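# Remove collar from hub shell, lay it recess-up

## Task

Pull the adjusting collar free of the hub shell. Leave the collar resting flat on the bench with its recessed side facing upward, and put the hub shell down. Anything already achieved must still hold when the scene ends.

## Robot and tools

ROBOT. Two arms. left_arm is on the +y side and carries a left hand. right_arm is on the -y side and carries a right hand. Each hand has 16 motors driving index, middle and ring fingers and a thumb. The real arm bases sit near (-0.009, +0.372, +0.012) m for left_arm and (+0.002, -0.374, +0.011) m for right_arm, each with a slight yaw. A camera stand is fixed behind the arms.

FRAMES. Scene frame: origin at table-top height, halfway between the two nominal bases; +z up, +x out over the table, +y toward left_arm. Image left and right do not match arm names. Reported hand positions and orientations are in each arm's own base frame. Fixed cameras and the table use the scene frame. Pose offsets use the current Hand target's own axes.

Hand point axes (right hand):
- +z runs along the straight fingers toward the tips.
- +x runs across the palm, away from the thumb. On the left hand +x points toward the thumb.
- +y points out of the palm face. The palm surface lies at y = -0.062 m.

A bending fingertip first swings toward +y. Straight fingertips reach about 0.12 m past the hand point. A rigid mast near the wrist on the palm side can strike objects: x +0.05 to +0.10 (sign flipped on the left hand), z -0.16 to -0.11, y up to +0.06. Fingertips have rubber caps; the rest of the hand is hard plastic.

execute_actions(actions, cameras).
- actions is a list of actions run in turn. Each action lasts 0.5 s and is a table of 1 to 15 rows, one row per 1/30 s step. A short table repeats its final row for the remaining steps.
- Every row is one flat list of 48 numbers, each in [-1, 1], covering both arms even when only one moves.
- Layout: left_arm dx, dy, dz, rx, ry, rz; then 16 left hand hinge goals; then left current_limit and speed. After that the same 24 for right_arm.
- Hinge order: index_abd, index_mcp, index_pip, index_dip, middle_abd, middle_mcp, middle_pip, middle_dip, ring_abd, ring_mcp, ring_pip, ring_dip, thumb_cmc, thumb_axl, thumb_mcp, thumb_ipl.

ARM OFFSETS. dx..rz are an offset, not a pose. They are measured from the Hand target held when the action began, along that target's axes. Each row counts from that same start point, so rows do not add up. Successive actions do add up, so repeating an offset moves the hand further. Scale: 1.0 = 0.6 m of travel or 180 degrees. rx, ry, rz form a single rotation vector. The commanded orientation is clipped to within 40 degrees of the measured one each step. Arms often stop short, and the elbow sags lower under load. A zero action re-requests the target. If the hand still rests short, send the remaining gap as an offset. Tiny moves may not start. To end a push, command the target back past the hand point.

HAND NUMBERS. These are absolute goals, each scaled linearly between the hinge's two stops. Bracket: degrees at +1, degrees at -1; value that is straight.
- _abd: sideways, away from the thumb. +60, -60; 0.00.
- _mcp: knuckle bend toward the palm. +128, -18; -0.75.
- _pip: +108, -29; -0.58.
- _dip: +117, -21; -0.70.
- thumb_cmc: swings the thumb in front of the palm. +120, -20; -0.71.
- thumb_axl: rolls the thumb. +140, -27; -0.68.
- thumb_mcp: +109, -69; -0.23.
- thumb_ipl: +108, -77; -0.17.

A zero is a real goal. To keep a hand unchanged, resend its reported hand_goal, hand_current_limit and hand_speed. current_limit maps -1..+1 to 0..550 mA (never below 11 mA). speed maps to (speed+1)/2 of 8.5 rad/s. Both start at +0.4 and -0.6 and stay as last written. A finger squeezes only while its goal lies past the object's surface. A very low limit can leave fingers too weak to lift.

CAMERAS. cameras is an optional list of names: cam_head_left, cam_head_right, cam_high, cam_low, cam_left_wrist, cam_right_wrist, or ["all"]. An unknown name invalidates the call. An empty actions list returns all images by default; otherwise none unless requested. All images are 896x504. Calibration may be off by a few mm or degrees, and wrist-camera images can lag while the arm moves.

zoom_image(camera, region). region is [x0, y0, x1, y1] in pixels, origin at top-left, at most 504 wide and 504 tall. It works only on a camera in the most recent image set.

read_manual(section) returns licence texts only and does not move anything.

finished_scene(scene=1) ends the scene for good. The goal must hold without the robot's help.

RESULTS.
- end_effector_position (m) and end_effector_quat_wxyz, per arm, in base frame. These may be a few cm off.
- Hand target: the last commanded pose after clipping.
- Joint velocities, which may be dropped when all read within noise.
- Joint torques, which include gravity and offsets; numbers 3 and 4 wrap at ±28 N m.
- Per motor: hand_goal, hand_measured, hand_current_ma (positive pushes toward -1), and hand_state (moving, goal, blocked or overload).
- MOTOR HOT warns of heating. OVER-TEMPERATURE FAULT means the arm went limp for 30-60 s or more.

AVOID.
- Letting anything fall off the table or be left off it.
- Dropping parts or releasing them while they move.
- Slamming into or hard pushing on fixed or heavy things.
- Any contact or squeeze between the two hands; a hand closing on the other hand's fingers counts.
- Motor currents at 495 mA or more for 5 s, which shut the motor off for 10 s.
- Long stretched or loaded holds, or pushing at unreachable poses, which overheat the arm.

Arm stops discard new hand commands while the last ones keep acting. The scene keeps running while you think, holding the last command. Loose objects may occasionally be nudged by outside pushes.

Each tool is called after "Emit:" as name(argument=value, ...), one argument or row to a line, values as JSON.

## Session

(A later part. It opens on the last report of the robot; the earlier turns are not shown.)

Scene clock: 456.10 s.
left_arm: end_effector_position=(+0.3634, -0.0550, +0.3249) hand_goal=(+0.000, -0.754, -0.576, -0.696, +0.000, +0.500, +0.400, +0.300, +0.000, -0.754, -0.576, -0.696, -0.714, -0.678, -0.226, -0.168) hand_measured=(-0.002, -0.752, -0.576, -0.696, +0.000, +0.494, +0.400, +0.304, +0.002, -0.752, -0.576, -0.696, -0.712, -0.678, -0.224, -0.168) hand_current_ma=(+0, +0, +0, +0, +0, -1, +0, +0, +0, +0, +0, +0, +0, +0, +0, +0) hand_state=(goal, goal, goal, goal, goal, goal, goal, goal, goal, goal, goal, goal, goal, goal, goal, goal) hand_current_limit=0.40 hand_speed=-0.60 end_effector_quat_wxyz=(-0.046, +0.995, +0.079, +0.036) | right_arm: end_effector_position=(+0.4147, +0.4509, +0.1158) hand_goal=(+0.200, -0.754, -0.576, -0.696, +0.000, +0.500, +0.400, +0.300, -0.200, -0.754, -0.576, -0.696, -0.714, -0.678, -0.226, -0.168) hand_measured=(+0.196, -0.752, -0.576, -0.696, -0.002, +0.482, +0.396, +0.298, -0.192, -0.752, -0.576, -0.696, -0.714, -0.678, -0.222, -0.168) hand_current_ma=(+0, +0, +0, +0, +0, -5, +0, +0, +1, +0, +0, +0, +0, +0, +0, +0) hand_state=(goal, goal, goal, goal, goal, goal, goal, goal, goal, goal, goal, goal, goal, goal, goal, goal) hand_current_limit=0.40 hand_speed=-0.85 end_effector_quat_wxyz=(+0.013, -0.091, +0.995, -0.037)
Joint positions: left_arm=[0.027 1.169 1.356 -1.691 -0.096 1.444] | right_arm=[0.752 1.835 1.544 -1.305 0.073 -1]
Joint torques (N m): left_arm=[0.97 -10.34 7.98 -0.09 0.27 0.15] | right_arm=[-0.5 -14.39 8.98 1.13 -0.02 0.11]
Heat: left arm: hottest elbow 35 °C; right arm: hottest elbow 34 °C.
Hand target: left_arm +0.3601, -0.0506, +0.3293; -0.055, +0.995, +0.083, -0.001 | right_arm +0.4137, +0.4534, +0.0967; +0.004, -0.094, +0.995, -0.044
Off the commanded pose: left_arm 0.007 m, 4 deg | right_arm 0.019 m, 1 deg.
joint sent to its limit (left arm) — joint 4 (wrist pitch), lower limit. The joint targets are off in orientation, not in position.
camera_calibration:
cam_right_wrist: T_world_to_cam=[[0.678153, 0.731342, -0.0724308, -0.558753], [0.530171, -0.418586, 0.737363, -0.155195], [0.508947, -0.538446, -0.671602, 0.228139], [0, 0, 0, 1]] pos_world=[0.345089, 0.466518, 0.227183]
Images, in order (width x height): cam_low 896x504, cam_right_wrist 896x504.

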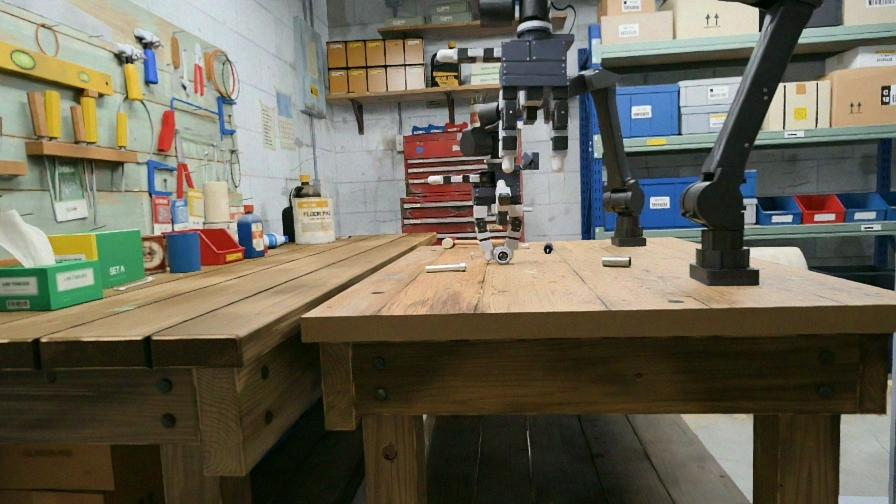

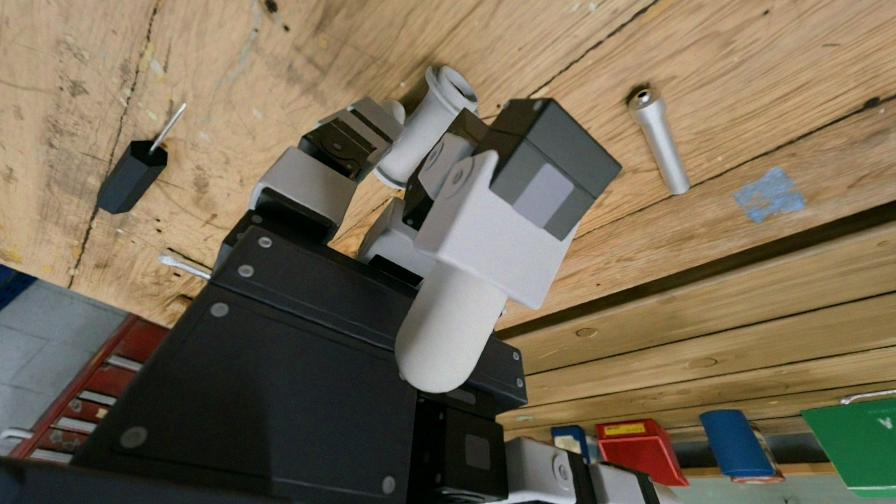

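Emit:
execute_actions(
  actions=[
    [[0,0,0,0,0,0,0,-0.754,-0.576,-0.696,0,0.5,0.4,0.3,0,-0.754,-0.576,-0.696,-0.714,-0.678,-0.226,-0.168,0.4,-0.6,0,0,0,0,0,0,0.4,-0.754,-0.576,-0.696,0,0.5,0.4,0.3,-0.4,-0.754,-0.576,-0.696,-0.714,-0.678,-0.226,-0.168,0.4,-0.9]],
    [[0,0,0,0,0,0,0,-0.754,-0.576,-0.696,0,0.5,0.4,0.3,0,-0.754,-0.576,-0.696,-0.714,-0.678,-0.226,-0.168,0.4,-0.6,0,0,0,0,0,0,0.5,-0.754,-0.576,-0.696,0,0.5,0.4,0.3,-0.5,-0.754,-0.576,-0.696,-0.714,-0.678,-0.226,-0.168,0.6,-0.9]],
  ],
  cameras=["cam_low", "cam_right_wrist", "cam_head_left"],
)

Emit:
zoom_image(
  camera="cam_low",
  region=[440, 180, 560, 280],
)

Emit:
zoom_image(
  camera="cam_right_wrist",
  region=[330, 0, 530, 200],
)

Scene clock: 464.73 s.
left_arm: end_effector_position=(+0.3634, -0.0550, +0.3249) hand_goal=(+0.000, -0.754, -0.576, -0.696, +0.000, +0.500, +0.400, +0.300, +0.000, -0.754, -0.576, -0.696, -0.714, -0.678, -0.226, -0.168) hand_measured=(-0.002, -0.752, -0.576, -0.696, +0.000, +0.494, +0.400, +0.304, +0.002, -0.752, -0.576, -0.696, -0.712, -0.678, -0.224, -0.168) hand_current_ma=(+0, +0, +0, +0, +0, -1, +0, +0, +0, +0, +0, +0, +0, +0, +0, +0) hand_state=(goal, goal, goal, goal, goal, goal, goal, goal, goal, goal, goal, goal, goal, goal, goal, goal) hand_current_limit=0.40 hand_speed=-0.60 end_effector_quat_wxyz=(-0.046, +0.995, +0.079, +0.036) | right_arm: end_effector_position=(+0.4148, +0.4510, +0.1158) hand_goal=(+0.500, -0.754, -0.576, -0.696, +0.000, +0.500, +0.400, +0.300, -0.500, -0.754, -0.576, -0.696, -0.714, -0.678, -0.226, -0.168) hand_measured=(+0.264, -0.752, -0.576, -0.696, -0.002, +0.482, +0.396, +0.298, -0.246, -0.752, -0.576, -0.696, -0.714, -0.678, -0.222, -0.168) hand_current_ma=(-440, +0, +0, +0, +0, -5, +0, +0, +440, +0, +0, +0, +0, +0, +0, +0) hand_state=(blocked, goal, goal, goal, goal, goal, goal, goal, blocked, goal, goal, goal, goal, goal, goal, goal) hand_current_limit=0.60 hand_speed=-0.90 end_effector_quat_wxyz=(+0.013, -0.091, +0.995, -0.037)
Joint positions: left_arm=[0.027 1.169 1.356 -1.691 -0.096 1.444] | right_arm=[0.752 1.835 1.544 -1.304 0.073 -1]
Joint torques (N m): left_arm=[0.85 -10.34 7.97 -0.09 0.27 0.16] | right_arm=[-0.15 -14.39 9.11 1.31 -0.02 0.14]
Heat: left arm: hottest elbow 35 °C; right arm: hottest elbow 34 °C.
Hand target: left_arm +0.3601, -0.0506, +0.3293; -0.055, +0.995, +0.083, -0.001 | right_arm +0.4137, +0.4534, +0.0967; +0.004, -0.094, +0.995, -0.044
Off the commanded pose: left_arm 0.007 m, 4 deg | right_arm 0.019 m, 1 deg.
joint sent to its limit (left arm) — joint 4 (wrist pitch), lower limit. The joint targets are off in orientation, not in position.
camera_calibration:
cam_right_wrist: T_world_to_cam=[[0.678196, 0.731337, -0.0720823, -0.558913], [0.529949, -0.418759, 0.737425, -0.155105], [0.509121, -0.538318, -0.671572, 0.227961], [0, 0, 0, 1]] pos_world=[0.345191, 0.466519, 0.227183]
Images, in order (width x height): cam_head_left 896x504, cam_low 896x504, cam_right_wrist 896x504.

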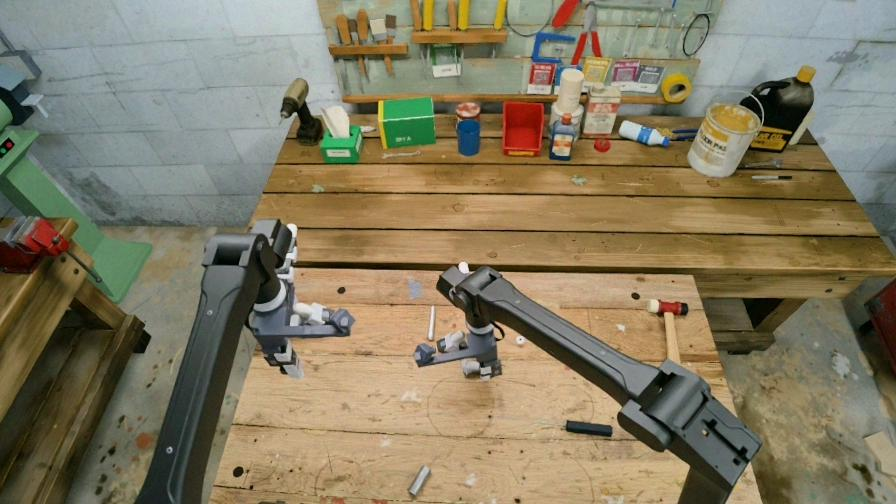

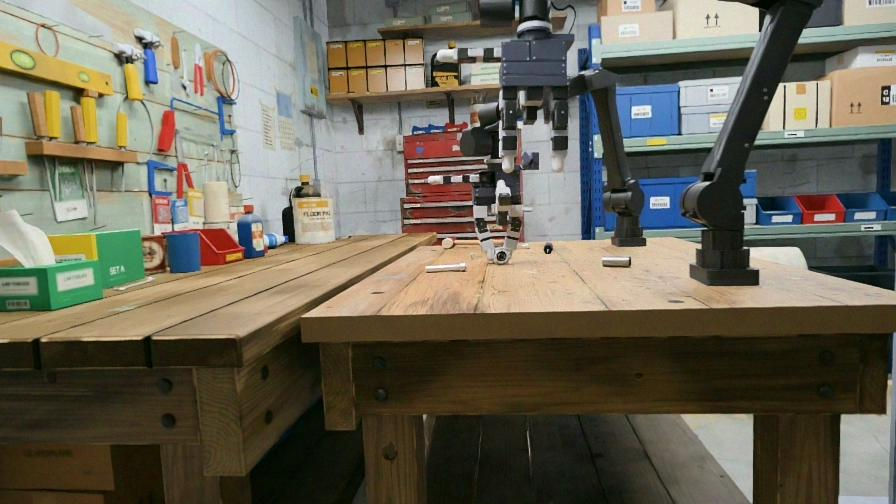

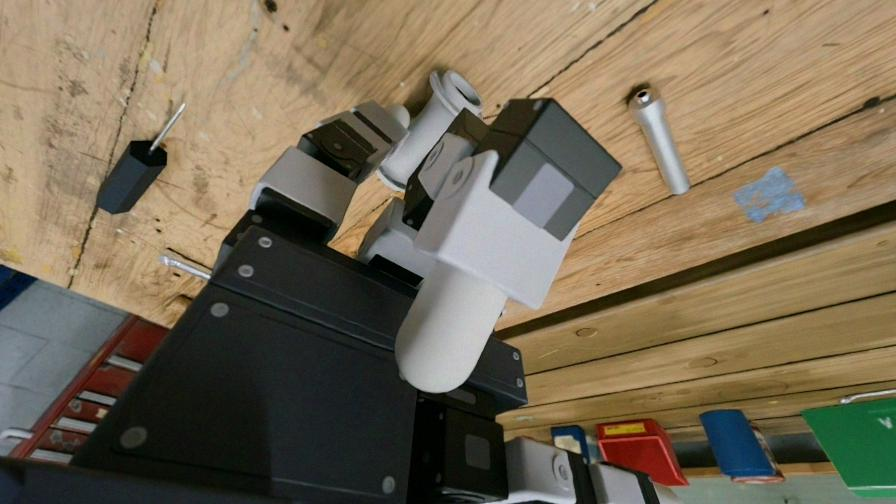

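Scaled by 4.200 from the camera's 896x504 image, which has a finer 1280x720 frame.

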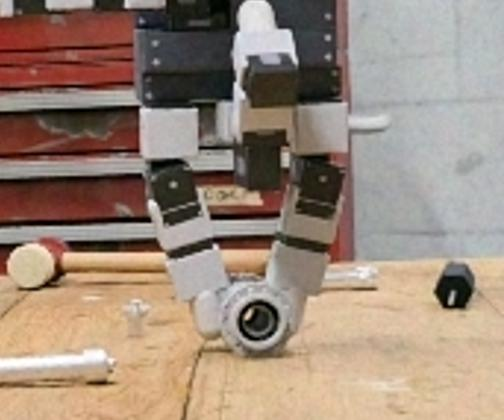

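Scaled by 2.520 from the camera's 896x504 image, which has a finer 1280x720 frame.

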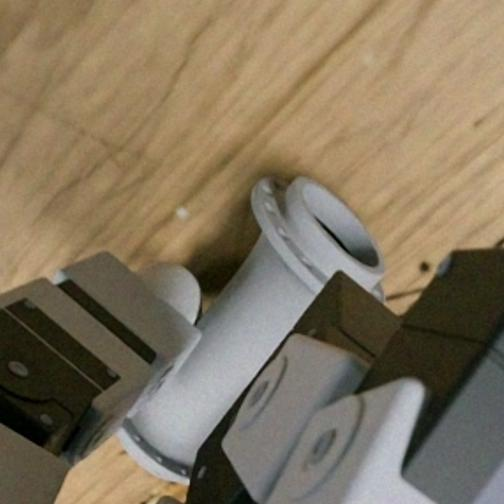

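Emit:
execute_actions(
  actions=[
    [[0,0,0,0,0,0,0,-0.754,-0.576,-0.696,0,0.5,0.4,0.3,0,-0.754,-0.576,-0.696,-0.714,-0.678,-0.226,-0.168,0.4,-0.6,0,-0.003,-0.03,0,0,0,0.5,-0.754,-0.576,-0.696,0,0.5,0.4,0.3,-0.5,-0.754,-0.576,-0.696,-0.714,-0.678,-0.226,-0.168,0.6,-0.9],[0,0,0,0,0,0,0,-0.754,-0.576,-0.696,0,0.5,0.4,0.3,0,-0.754,-0.576,-0.696,-0.714,-0.678,-0.226,-0.168,0.4,-0.6,0,-0.006,-0.066,0,0,0,0.5,-0.754,-0.576,-0.696,0,0.5,0.4,0.3,-0.5,-0.754,-0.576,-0.696,-0.714,-0.678,-0.226,-0.168,0.6,-0.9]],
    [[0,0,0,0,0,0,0,-0.754,-0.576,-0.696,0,0.5,0.4,0.3,0,-0.754,-0.576,-0.696,-0.714,-0.678,-0.226,-0.168,0.4,-0.6,0,-0.006,-0.066,0,0,0,0.5,-0.754,-0.576,-0.696,0,0.5,0.4,0.3,-0.5,-0.754,-0.576,-0.696,-0.714,-0.678,-0.226,-0.168,0.6,-0.9]],
  ],
  cameras=["cam_low", "cam_right_wrist", "cam_head_left"],
)

Emit:
zoom_image(
  camera="cam_low",
  region=[440, 160, 560, 280],
)

Emit:
zoom_image(
  camera="cam_right_wrist",
  region=[330, 0, 530, 200],
)

Scene clock: 474.00 s.
left_arm: end_effector_position=(+0.3634, -0.0550, +0.3249) hand_goal=(+0.000, -0.754, -0.576, -0.696, +0.000, +0.500, +0.400, +0.300, +0.000, -0.754, -0.576, -0.696, -0.714, -0.678, -0.226, -0.168) hand_measured=(-0.002, -0.752, -0.576, -0.696, +0.000, +0.494, +0.400, +0.304, +0.002, -0.752, -0.576, -0.696, -0.712, -0.678, -0.224, -0.168) hand_current_ma=(+0, +0, +0, +0, +0, -1, +0, +0, +0, +0, +0, +0, +0, +0, +0, +0) hand_state=(goal, goal, goal, goal, goal, goal, goal, goal, goal, goal, goal, goal, goal, goal, goal, goal) hand_current_limit=0.40 hand_speed=-0.60 end_effector_quat_wxyz=(-0.046, +0.995, +0.079, +0.036) | right_arm: end_effector_position=(+0.4063, +0.4430, +0.1500) hand_goal=(+0.500, -0.754, -0.576, -0.696, +0.000, +0.500, +0.400, +0.300, -0.500, -0.754, -0.576, -0.696, -0.714, -0.678, -0.226, -0.168) hand_measured=(+0.266, -0.744, -0.572, -0.696, -0.002, +0.482, +0.396, +0.298, -0.246, -0.756, -0.576, -0.696, -0.714, -0.678, -0.222, -0.168) hand_current_ma=(-440, +2, +0, +0, +0, -5, +0, +0, +440, +0, +0, +0, +0, +0, +0, +0) hand_state=(blocked, goal, goal, goal, goal, goal, goal, goal, blocked, goal, goal, goal, goal, goal, goal, goal) hand_current_limit=0.60 hand_speed=-0.90 end_effector_quat_wxyz=(-0.015, -0.092, +0.994, -0.058)
Joint positions: left_arm=[0.027 1.169 1.356 -1.691 -0.096 1.444] | right_arm=[0.752 1.827 1.635 -1.473 0.073 -1]
Joint torques (N m): left_arm=[0.91 -10.34 7.97 -0.09 0.27 0.15] | right_arm=[0.03 -18.43 13.74 0.18 -0.01 0.11]
Heat: left arm: hottest elbow 35 °C; right arm: hottest elbow 35 °C.
Hand target: left_arm +0.3601, -0.0506, +0.3293; -0.055, +0.995, +0.083, -0.001 | right_arm +0.4138, +0.4533, +0.1762; +0.004, -0.094, +0.995, -0.044
Off the commanded pose: left_arm 0.007 m, 4 deg | right_arm 0.029 m, 3 deg.
joint sent to its limit (left arm) — joint 4 (wrist pitch), lower limit. The joint targets are off in orientation, not in position.
camera_calibration:
cam_right_wrist: T_world_to_cam=[[0.672671, 0.726195, -0.141966, -0.529858], [0.567712, -0.383458, 0.728466, -0.208798], [0.47457, -0.570614, -0.670211, 0.27917], [0, 0, 0, 1]] pos_world=[0.342471, 0.464013, 0.263983]
Images, in order (width x height): cam_head_left 896x504, cam_low 896x504, cam_right_wrist 896x504.

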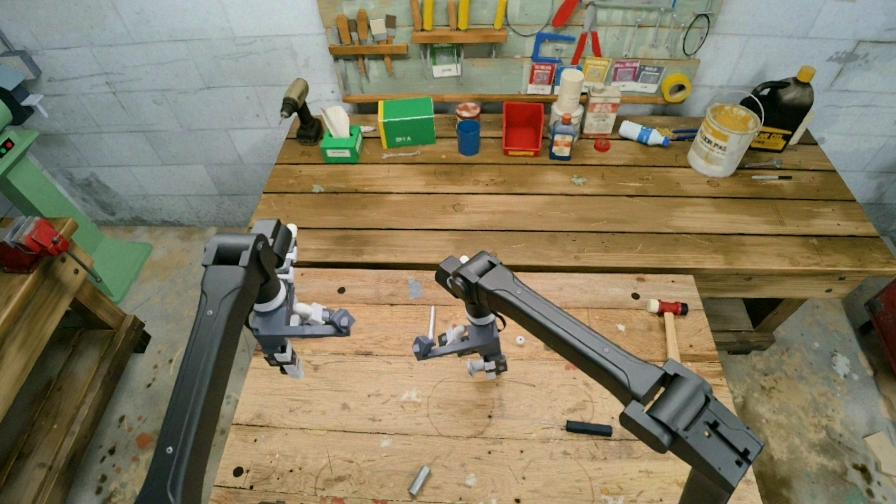

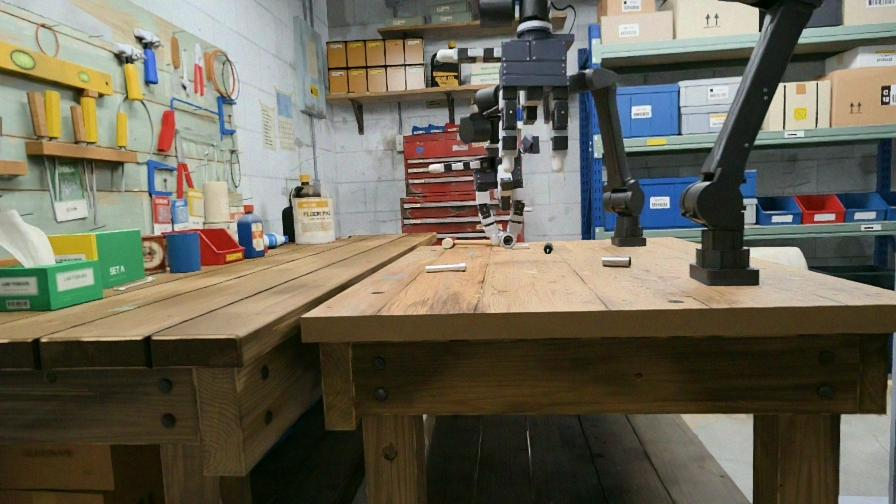

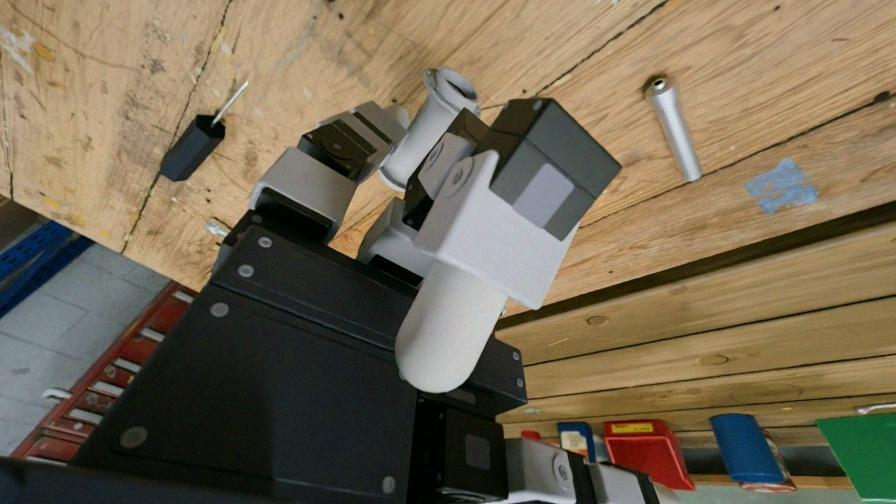

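Scaled by 4.200 from the camera's 896x504 image, which has a finer 1280x720 frame.

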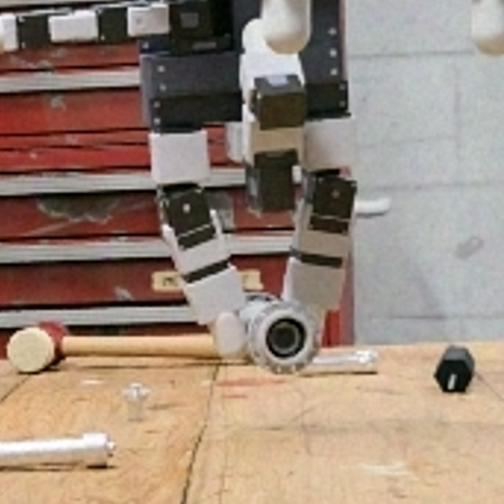

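Scaled by 2.520 from the camera's 896x504 image, which has a finer 1280x720 frame.

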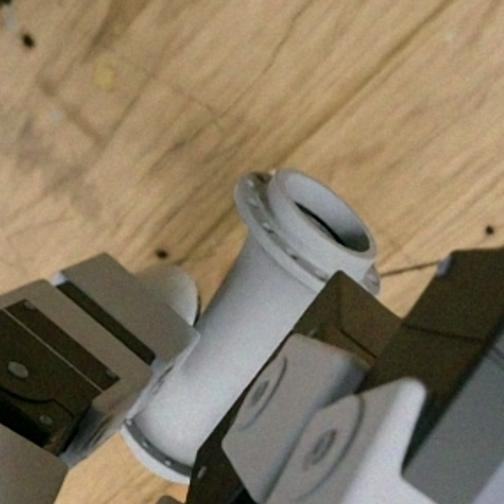

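Emit:
execute_actions(
  actions=[
    [[-0.02,-0.134,-0.027,0,0,0,0,-0.754,-0.576,-0.696,0,0.5,0.4,0.3,0,-0.754,-0.576,-0.696,-0.714,-0.678,-0.226,-0.168,0.4,-0.6,0,-0.0022,-0.025,0,0,0,0.5,-0.754,-0.576,-0.696,0,0.5,0.4,0.3,-0.5,-0.754,-0.576,-0.696,-0.714,-0.678,-0.226,-0.168,0.6,-0.9]],
    [[-0.02,-0.134,-0.027,0,0,0,0,-0.754,-0.576,-0.696,0,0.5,0.4,0.3,0,-0.754,-0.576,-0.696,-0.714,-0.678,-0.226,-0.168,0.4,-0.6,-0.023,0.021,-0.0102,0,0.0033,0.0369,0.5,-0.754,-0.576,-0.696,0,0.5,0.4,0.3,-0.5,-0.754,-0.576,-0.696,-0.714,-0.678,-0.226,-0.168,0.6,-0.9],[-0.02,-0.134,-0.027,0,0,0,0,-0.754,-0.576,-0.696,0,0.5,0.4,0.3,0,-0.754,-0.576,-0.696,-0.714,-0.678,-0.226,-0.168,0.4,-0.6,-0.0455,0.0412,-0.0203,0,0.0065,0.0738,0.5,-0.754,-0.576,-0.696,0,0.5,0.4,0.3,-0.5,-0.754,-0.576,-0.696,-0.714,-0.678,-0.226,-0.168,0.6,-0.9]],
    [[0,0,0,0,0,0,0,-0.754,-0.576,-0.696,0,0.5,0.4,0.3,0,-0.754,-0.576,-0.696,-0.714,-0.678,-0.226,-0.168,0.4,-0.6,-0.0345,0.0507,-0.0212,0,0.0065,0.0738,0.5,-0.754,-0.576,-0.696,0,0.5,0.4,0.3,-0.5,-0.754,-0.576,-0.696,-0.714,-0.678,-0.226,-0.168,0.6,-0.9]],
    [[0,0,0,0,0,0,0,-0.754,-0.576,-0.696,0,0.5,0.4,0.3,0,-0.754,-0.576,-0.696,-0.714,-0.678,-0.226,-0.168,0.4,-0.6,-0.0215,0.0572,-0.0218,0,0.0065,0.0738,0.5,-0.754,-0.576,-0.696,0,0.5,0.4,0.3,-0.5,-0.754,-0.576,-0.696,-0.714,-0.678,-0.226,-0.168,0.6,-0.9]],
  ],
  cameras=["cam_low", "cam_right_wrist", "cam_head_left", "cam_head_right", "cam_high"],
)

Emit:
zoom_image(
  camera="cam_low",
  region=[420, 120, 580, 280],
)

Emit:
zoom_image(
  camera="cam_head_right",
  region=[400, 270, 560, 400],
)

Scene clock: 543.67 s.
left_arm: end_effector_position=(+0.3058, +0.0919, +0.3535) hand_goal=(+0.000, -0.754, -0.576, -0.696, +0.000, +0.500, +0.400, +0.300, +0.000, -0.754, -0.576, -0.696, -0.714, -0.678, -0.226, -0.168) hand_measured=(-0.002, -0.752, -0.576, -0.696, +0.000, +0.494, +0.400, +0.304, +0.002, -0.752, -0.576, -0.696, -0.714, -0.678, -0.224, -0.168) hand_current_ma=(+0, +0, +0, +0, +0, -1, +0, +0, +0, +0, +0, +0, +0, +0, +0, +0) hand_state=(goal, goal, goal, goal, goal, goal, goal, goal, goal, goal, goal, goal, goal, goal, goal, goal) hand_current_limit=0.40 hand_speed=-0.60 end_effector_quat_wxyz=(-0.062, +0.994, +0.076, +0.057) | right_arm: end_effector_position=(+0.4725, +0.5356, +0.2165) hand_goal=(+0.500, -0.754, -0.576, -0.696, +0.000, +0.500, +0.400, +0.300, -0.500, -0.754, -0.576, -0.696, -0.714, -0.678, -0.226, -0.168) hand_measured=(+0.268, -0.742, -0.572, -0.696, -0.002, +0.482, +0.396, +0.298, -0.246, -0.760, -0.578, -0.696, -0.714, -0.678, -0.222, -0.168) hand_current_ma=(-440, +2, +0, +0, +0, -5, +0, +0, +440, -1, +0, +0, +0, +0, +0, +0) hand_state=(blocked, goal, goal, goal, goal, goal, goal, goal, blocked, goal, goal, goal, goal, goal, goal, goal) hand_current_limit=0.60 hand_speed=-0.90 end_effector_quat_wxyz=(+0.000, +0.246, +0.969, -0.022)
Joint positions: left_arm=[0.536 1.109 1.387 -1.691 -0.059 1.96] | right_arm=[0.859 2.046 2.127 -1.692 0.019 -0.214]
Joint torques (N m): left_arm=[0.79 -8.47 12.25 0.05 0.35 0.15] | right_arm=[-0.32 -18.43 14.24 0.13 -0.03 0.27]
Heat: left arm: hottest elbow 35 °C; right arm: hottest elbow 40 °C.
Hand target: left_arm +0.3103, +0.0995, +0.3792; -0.055, +0.995, +0.083, -0.001 | right_arm +0.4799, +0.5445, +0.2211; -0.011, +0.252, +0.967, -0.043
Off the commanded pose: left_arm 0.027 m, 7 deg | right_arm 0.012 m, 3 deg.
joint sent to its limit (left arm) — joint 4 (wrist pitch), lower limit. The joint targets are off in orientation, not in position.
joint sent to its limit (right arm) — joint 4 (wrist pitch), lower limit. The joint targets are off in orientation, not in position.
camera_calibration:
cam_right_wrist: T_world_to_cam=[[0.987726, 0.144426, -0.0594889, -0.487342], [0.14297, -0.682555, 0.716714, 0.104067], [0.0629076, -0.716422, -0.694826, 0.623023], [0, 0, 0, 1]] pos_world=[0.427289, 0.587763, 0.329315]
Images, in order (width x height): cam_head_left 896x504, cam_head_right 896x504, cam_high 896x504, cam_low 896x504, cam_right_wrist 896x504.

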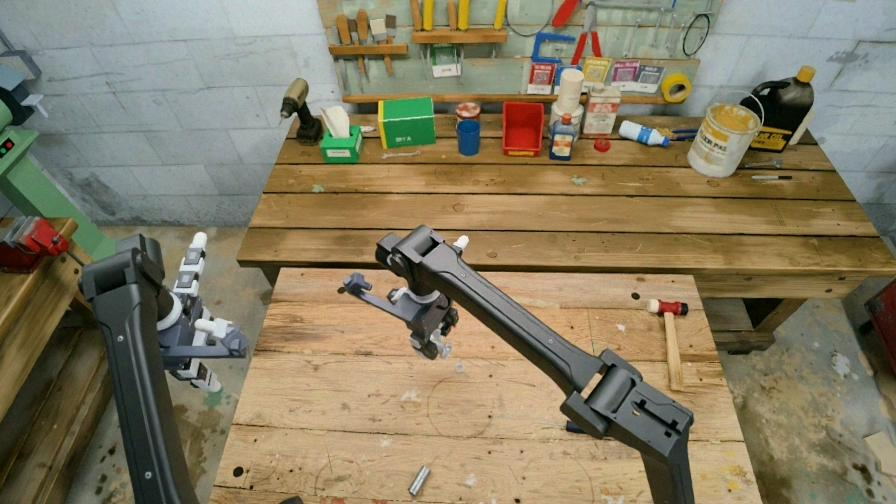

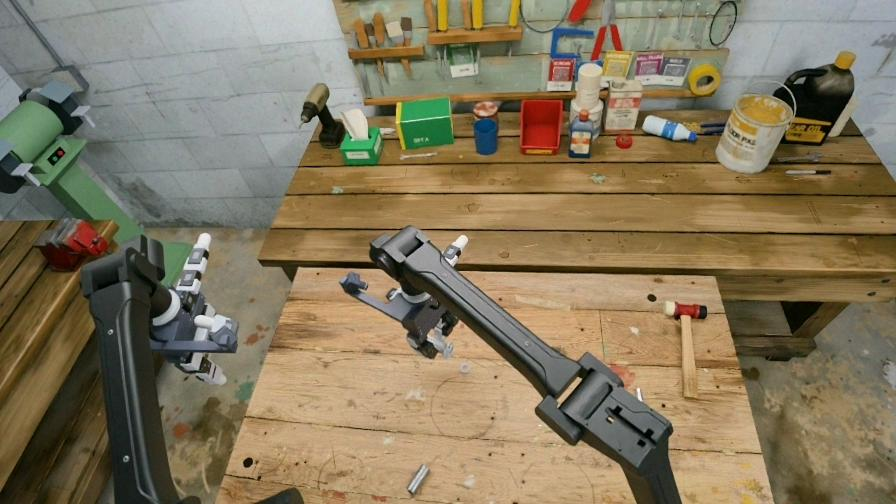

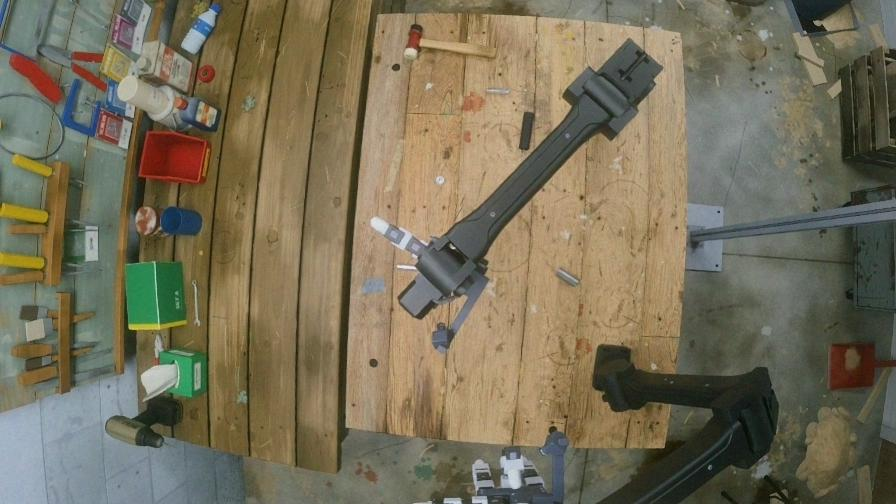

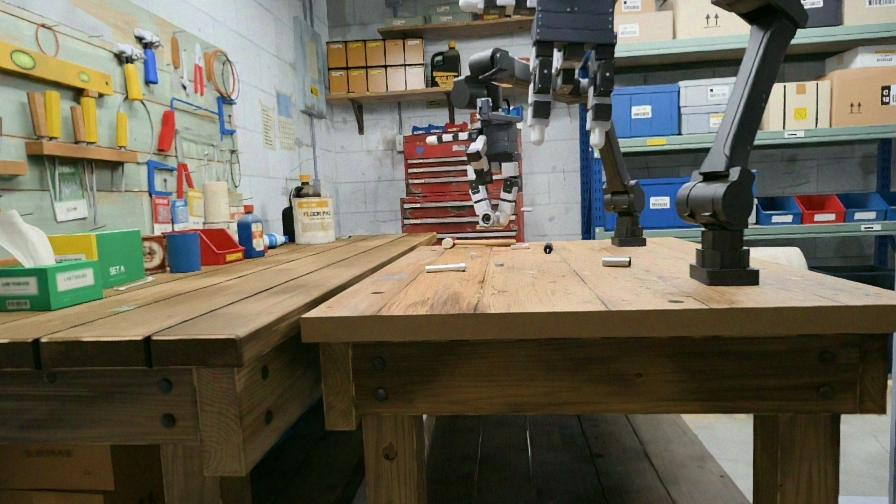

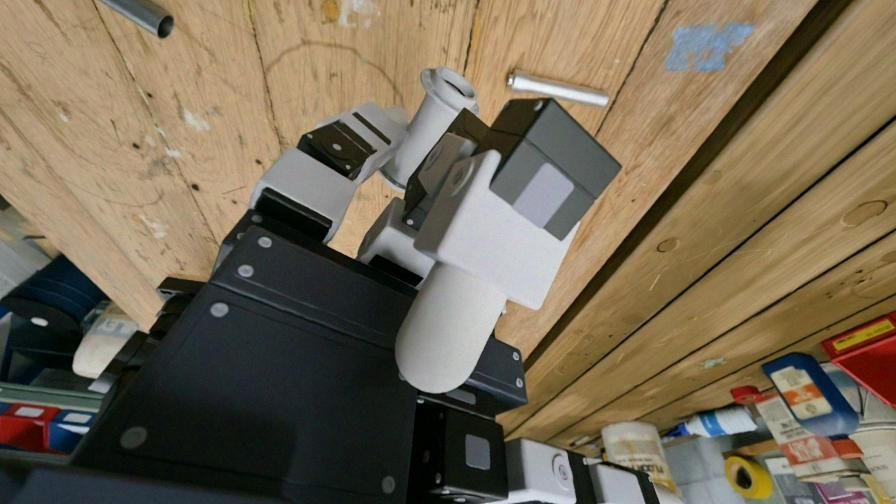

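Scaled by 3.150 from the camera's 896x504 image, which has a finer 1280x720 frame.

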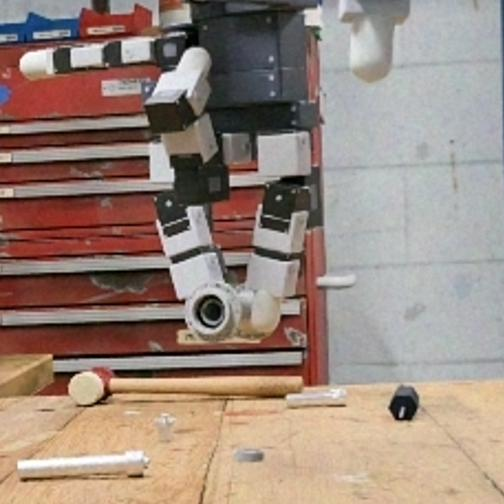

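Scaled by 3.150 from the camera's 896x504 image, which has a finer 1280x720 frame.

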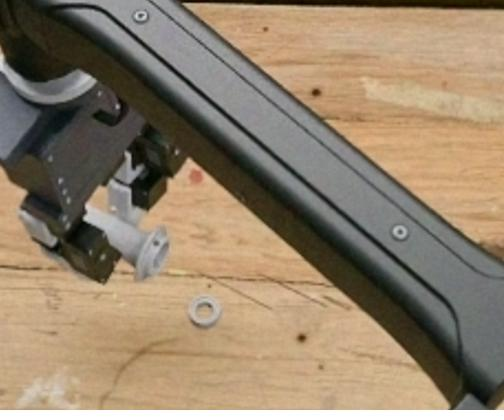

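Emit:
zoom_image(
  camera="cam_head_right",
  region=[445, 350, 485, 385],
)

Emit:
zoom_image(
  camera="cam_head_left",
  region=[440, 350, 480, 385],
)

Emit:
zoom_image(
  camera="cam_low",
  region=[480, 250, 520, 280],
)

Scaled by 12.600 from the camera's 896x504 image, which has a finer 1280x720 frame.

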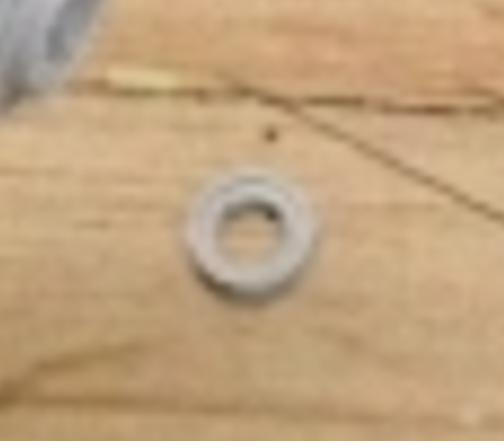

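Scaled by 12.600 from the camera's 896x504 image, which has a finer 1280x720 frame.

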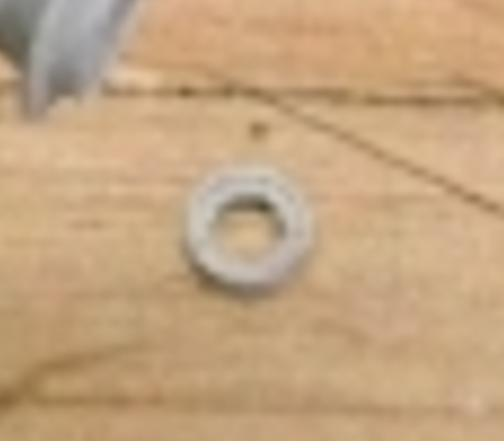

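Scaled by 12.600 from the camera's 896x504 image, which has a finer 1280x720 frame.

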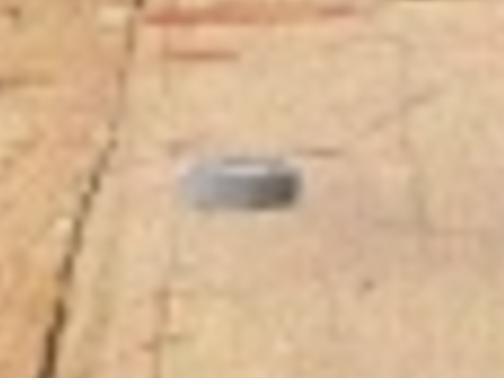

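Emit:
execute_actions(
  actions=[
    [[0,0,0,0,0,0,0,-0.754,-0.576,-0.696,0,0.5,0.4,0.3,0,-0.754,-0.576,-0.696,-0.714,-0.678,-0.226,-0.168,0.4,-0.6,0.02,-0.0378,0.01,0,0,0,0.5,-0.754,-0.576,-0.696,0,0.5,0.4,0.3,-0.5,-0.754,-0.576,-0.696,-0.714,-0.678,-0.226,-0.168,0.6,-0.9],[0,0,0,0,0,0,0,-0.754,-0.576,-0.696,0,0.5,0.4,0.3,0,-0.754,-0.576,-0.696,-0.714,-0.678,-0.226,-0.168,0.4,-0.6,0.04,-0.0757,0.02,0,0,0,0.5,-0.754,-0.576,-0.696,0,0.5,0.4,0.3,-0.5,-0.754,-0.576,-0.696,-0.714,-0.678,-0.226,-0.168,0.6,-0.9]],
    [[0,0,0,0,0,0,0,-0.754,-0.576,-0.696,0,0.5,0.4,0.3,0,-0.754,-0.576,-0.696,-0.714,-0.678,-0.226,-0.168,0.4,-0.6,0.04,-0.0757,0.0302,0,0,0,0.5,-0.754,-0.576,-0.696,0,0.5,0.4,0.3,-0.5,-0.754,-0.576,-0.696,-0.714,-0.678,-0.226,-0.168,0.6,-0.9]],
    [[0,0,0,0,0,0,0,-0.754,-0.576,-0.696,0,0.5,0.4,0.3,0,-0.754,-0.576,-0.696,-0.714,-0.678,-0.226,-0.168,0.4,-0.6,0.04,-0.0757,0.0502,0,0,0,0.5,-0.754,-0.576,-0.696,0,0.5,0.4,0.3,-0.5,-0.754,-0.576,-0.696,-0.714,-0.678,-0.226,-0.168,0.6,-0.9]],
  ],
  cameras=["cam_low", "cam_right_wrist", "cam_head_left", "cam_high"],
)

Emit:
zoom_image(
  camera="cam_low",
  region=[440, 160, 600, 290],
)

Scene clock: 568.03 s.
left_arm: end_effector_position=(+0.3058, +0.0919, +0.3535) hand_goal=(+0.000, -0.754, -0.576, -0.696, +0.000, +0.500, +0.400, +0.300, +0.000, -0.754, -0.576, -0.696, -0.714, -0.678, -0.226, -0.168) hand_measured=(-0.002, -0.752, -0.576, -0.696, +0.000, +0.494, +0.400, +0.304, +0.002, -0.752, -0.576, -0.696, -0.714, -0.678, -0.224, -0.168) hand_current_ma=(+0, +0, +0, +0, +0, -1, +0, +0, +0, +0, +0, +0, +0, +0, +0, +0) hand_state=(goal, goal, goal, goal, goal, goal, goal, goal, goal, goal, goal, goal, goal, goal, goal, goal) hand_current_limit=0.40 hand_speed=-0.60 end_effector_quat_wxyz=(-0.062, +0.994, +0.076, +0.057) | right_arm: end_effector_position=(+0.3487, +0.4556, +0.1641) hand_goal=(+0.500, -0.754, -0.576, -0.696, +0.000, +0.500, +0.400, +0.300, -0.500, -0.754, -0.576, -0.696, -0.714, -0.678, -0.226, -0.168) hand_measured=(+0.270, -0.734, -0.568, -0.694, -0.002, +0.482, +0.396, +0.298, -0.246, -0.760, -0.580, -0.696, -0.712, -0.678, -0.222, -0.168) hand_current_ma=(-440, +7, +1, +0, +0, -5, +0, +0, +440, -1, +0, +0, +0, +0, +0, +0) hand_state=(blocked, goal, goal, goal, goal, goal, goal, goal, blocked, goal, goal, goal, goal, goal, goal, goal) hand_current_limit=0.60 hand_speed=-0.90 end_effector_quat_wxyz=(-0.016, +0.247, +0.967, -0.054)
Joint positions: left_arm=[0.536 1.109 1.387 -1.691 -0.059 1.96] | right_arm=[0.942 1.707 1.504 -1.481 0.011 -0.127]
Joint torques (N m): left_arm=[0.79 -8.47 12.25 0.05 0.35 0.15] | right_arm=[-0.26 -16.79 9.22 0.91 -0.02 0.3]
Heat: left arm: hottest elbow 40 °C; right arm: hottest elbow 41 °C.
Hand target: left_arm +0.3103, +0.0995, +0.3792; -0.055, +0.995, +0.083, -0.001 | right_arm +0.3483, +0.4566, +0.1732; -0.011, +0.252, +0.967, -0.043
Off the commanded pose: left_arm 0.027 m, 7 deg | right_arm 0.009 m, 2 deg.
joint sent to its limit (left arm) — joint 4 (wrist pitch), lower limit. The joint targets are off in orientation, not in position.
camera_calibration:
cam_right_wrist: T_world_to_cam=[[0.984392, 0.135527, -0.112272, -0.342682], [0.173603, -0.643056, 0.745883, 0.0713157], [0.0288901, -0.753732, -0.656546, 0.559654], [0, 0, 0, 1]] pos_world=[0.308784, 0.514132, 0.275772]
Images, in order (width x height): cam_head_left 896x504, cam_high 896x504, cam_low 896x504, cam_right_wrist 896x504.

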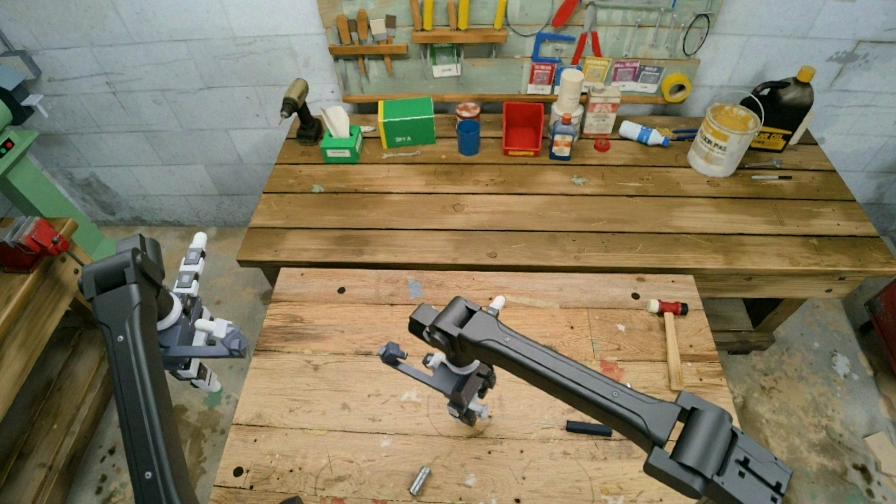

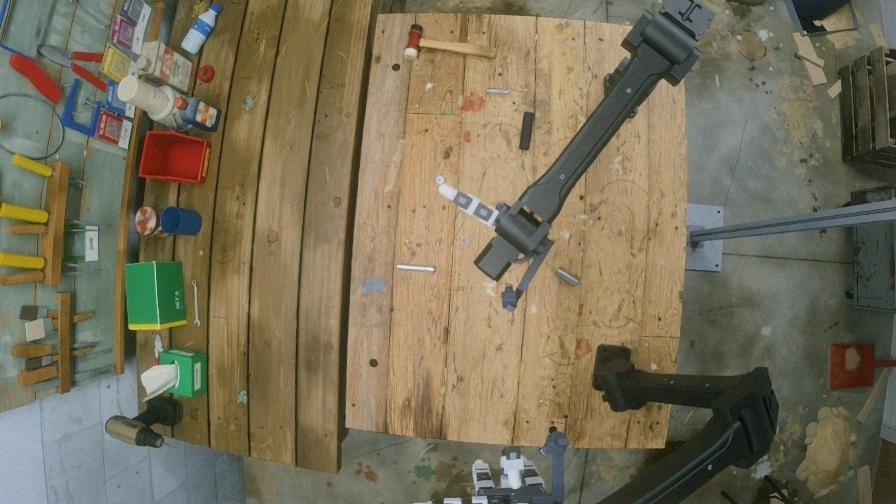

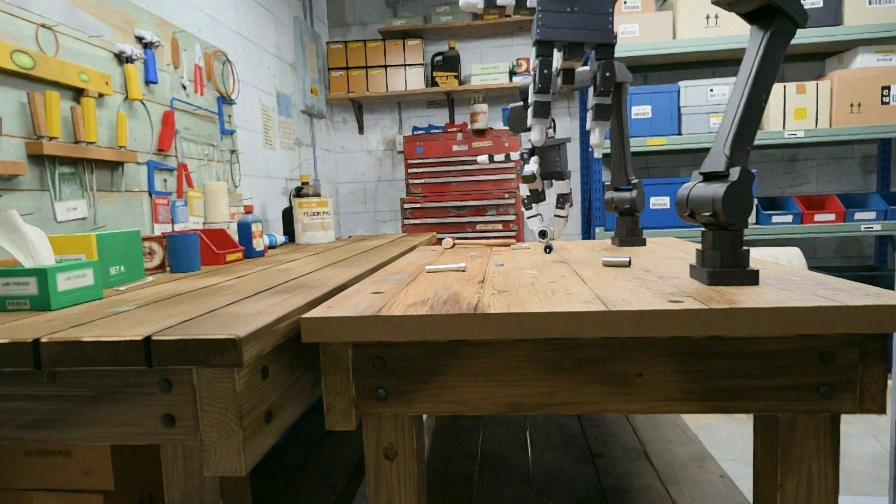

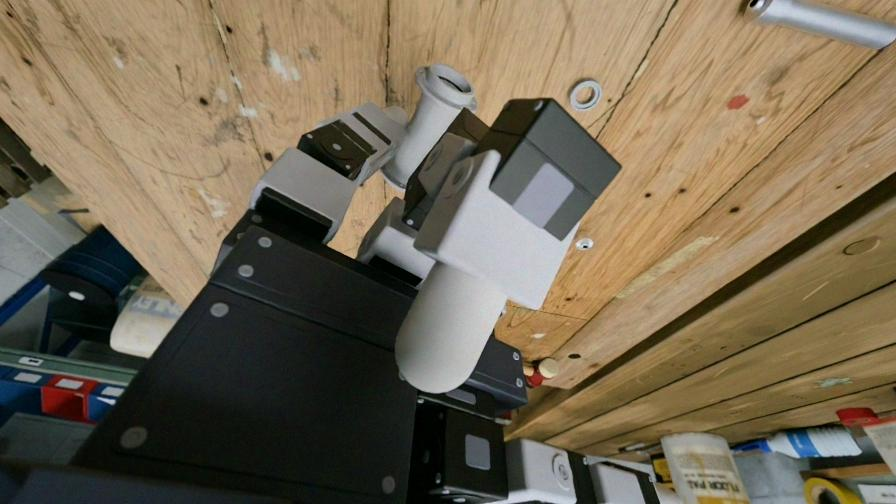

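Scaled by 3.150 from the camera's 896x504 image, which has a finer 1280x720 frame.

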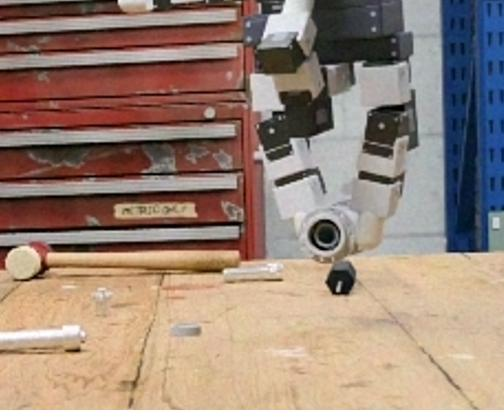

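Emit:
zoom_image(
  camera="cam_right_wrist",
  region=[555, 65, 625, 125],
)

Emit:
zoom_image(
  camera="cam_high",
  region=[445, 225, 485, 255],
)

Emit:
zoom_image(
  camera="cam_right_wrist",
  region=[400, 55, 490, 125],
)

Scaled by 7.200 from the camera's 896x504 image, which has a finer 1280x720 frame.

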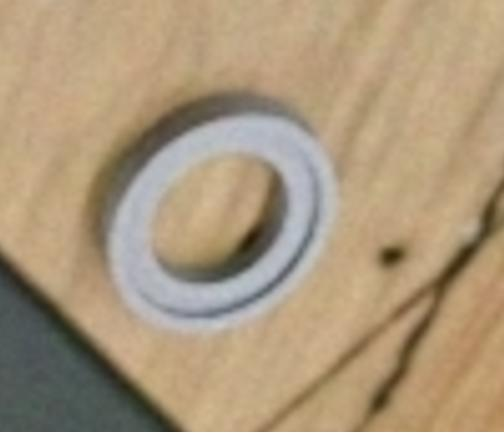

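Scaled by 12.600 from the camera's 896x504 image, which has a finer 1280x720 frame.

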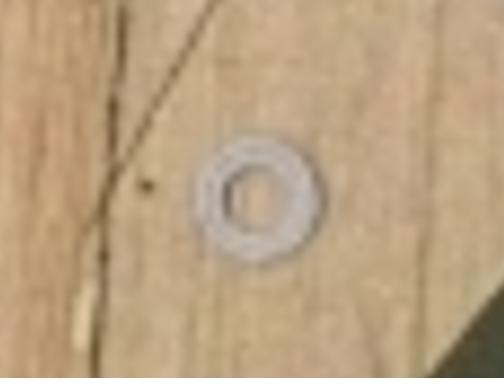

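Scaled by 5.600 from the camera's 896x504 image, which has a finer 1280x720 frame.

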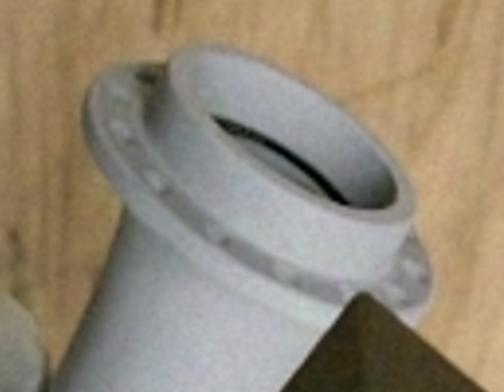

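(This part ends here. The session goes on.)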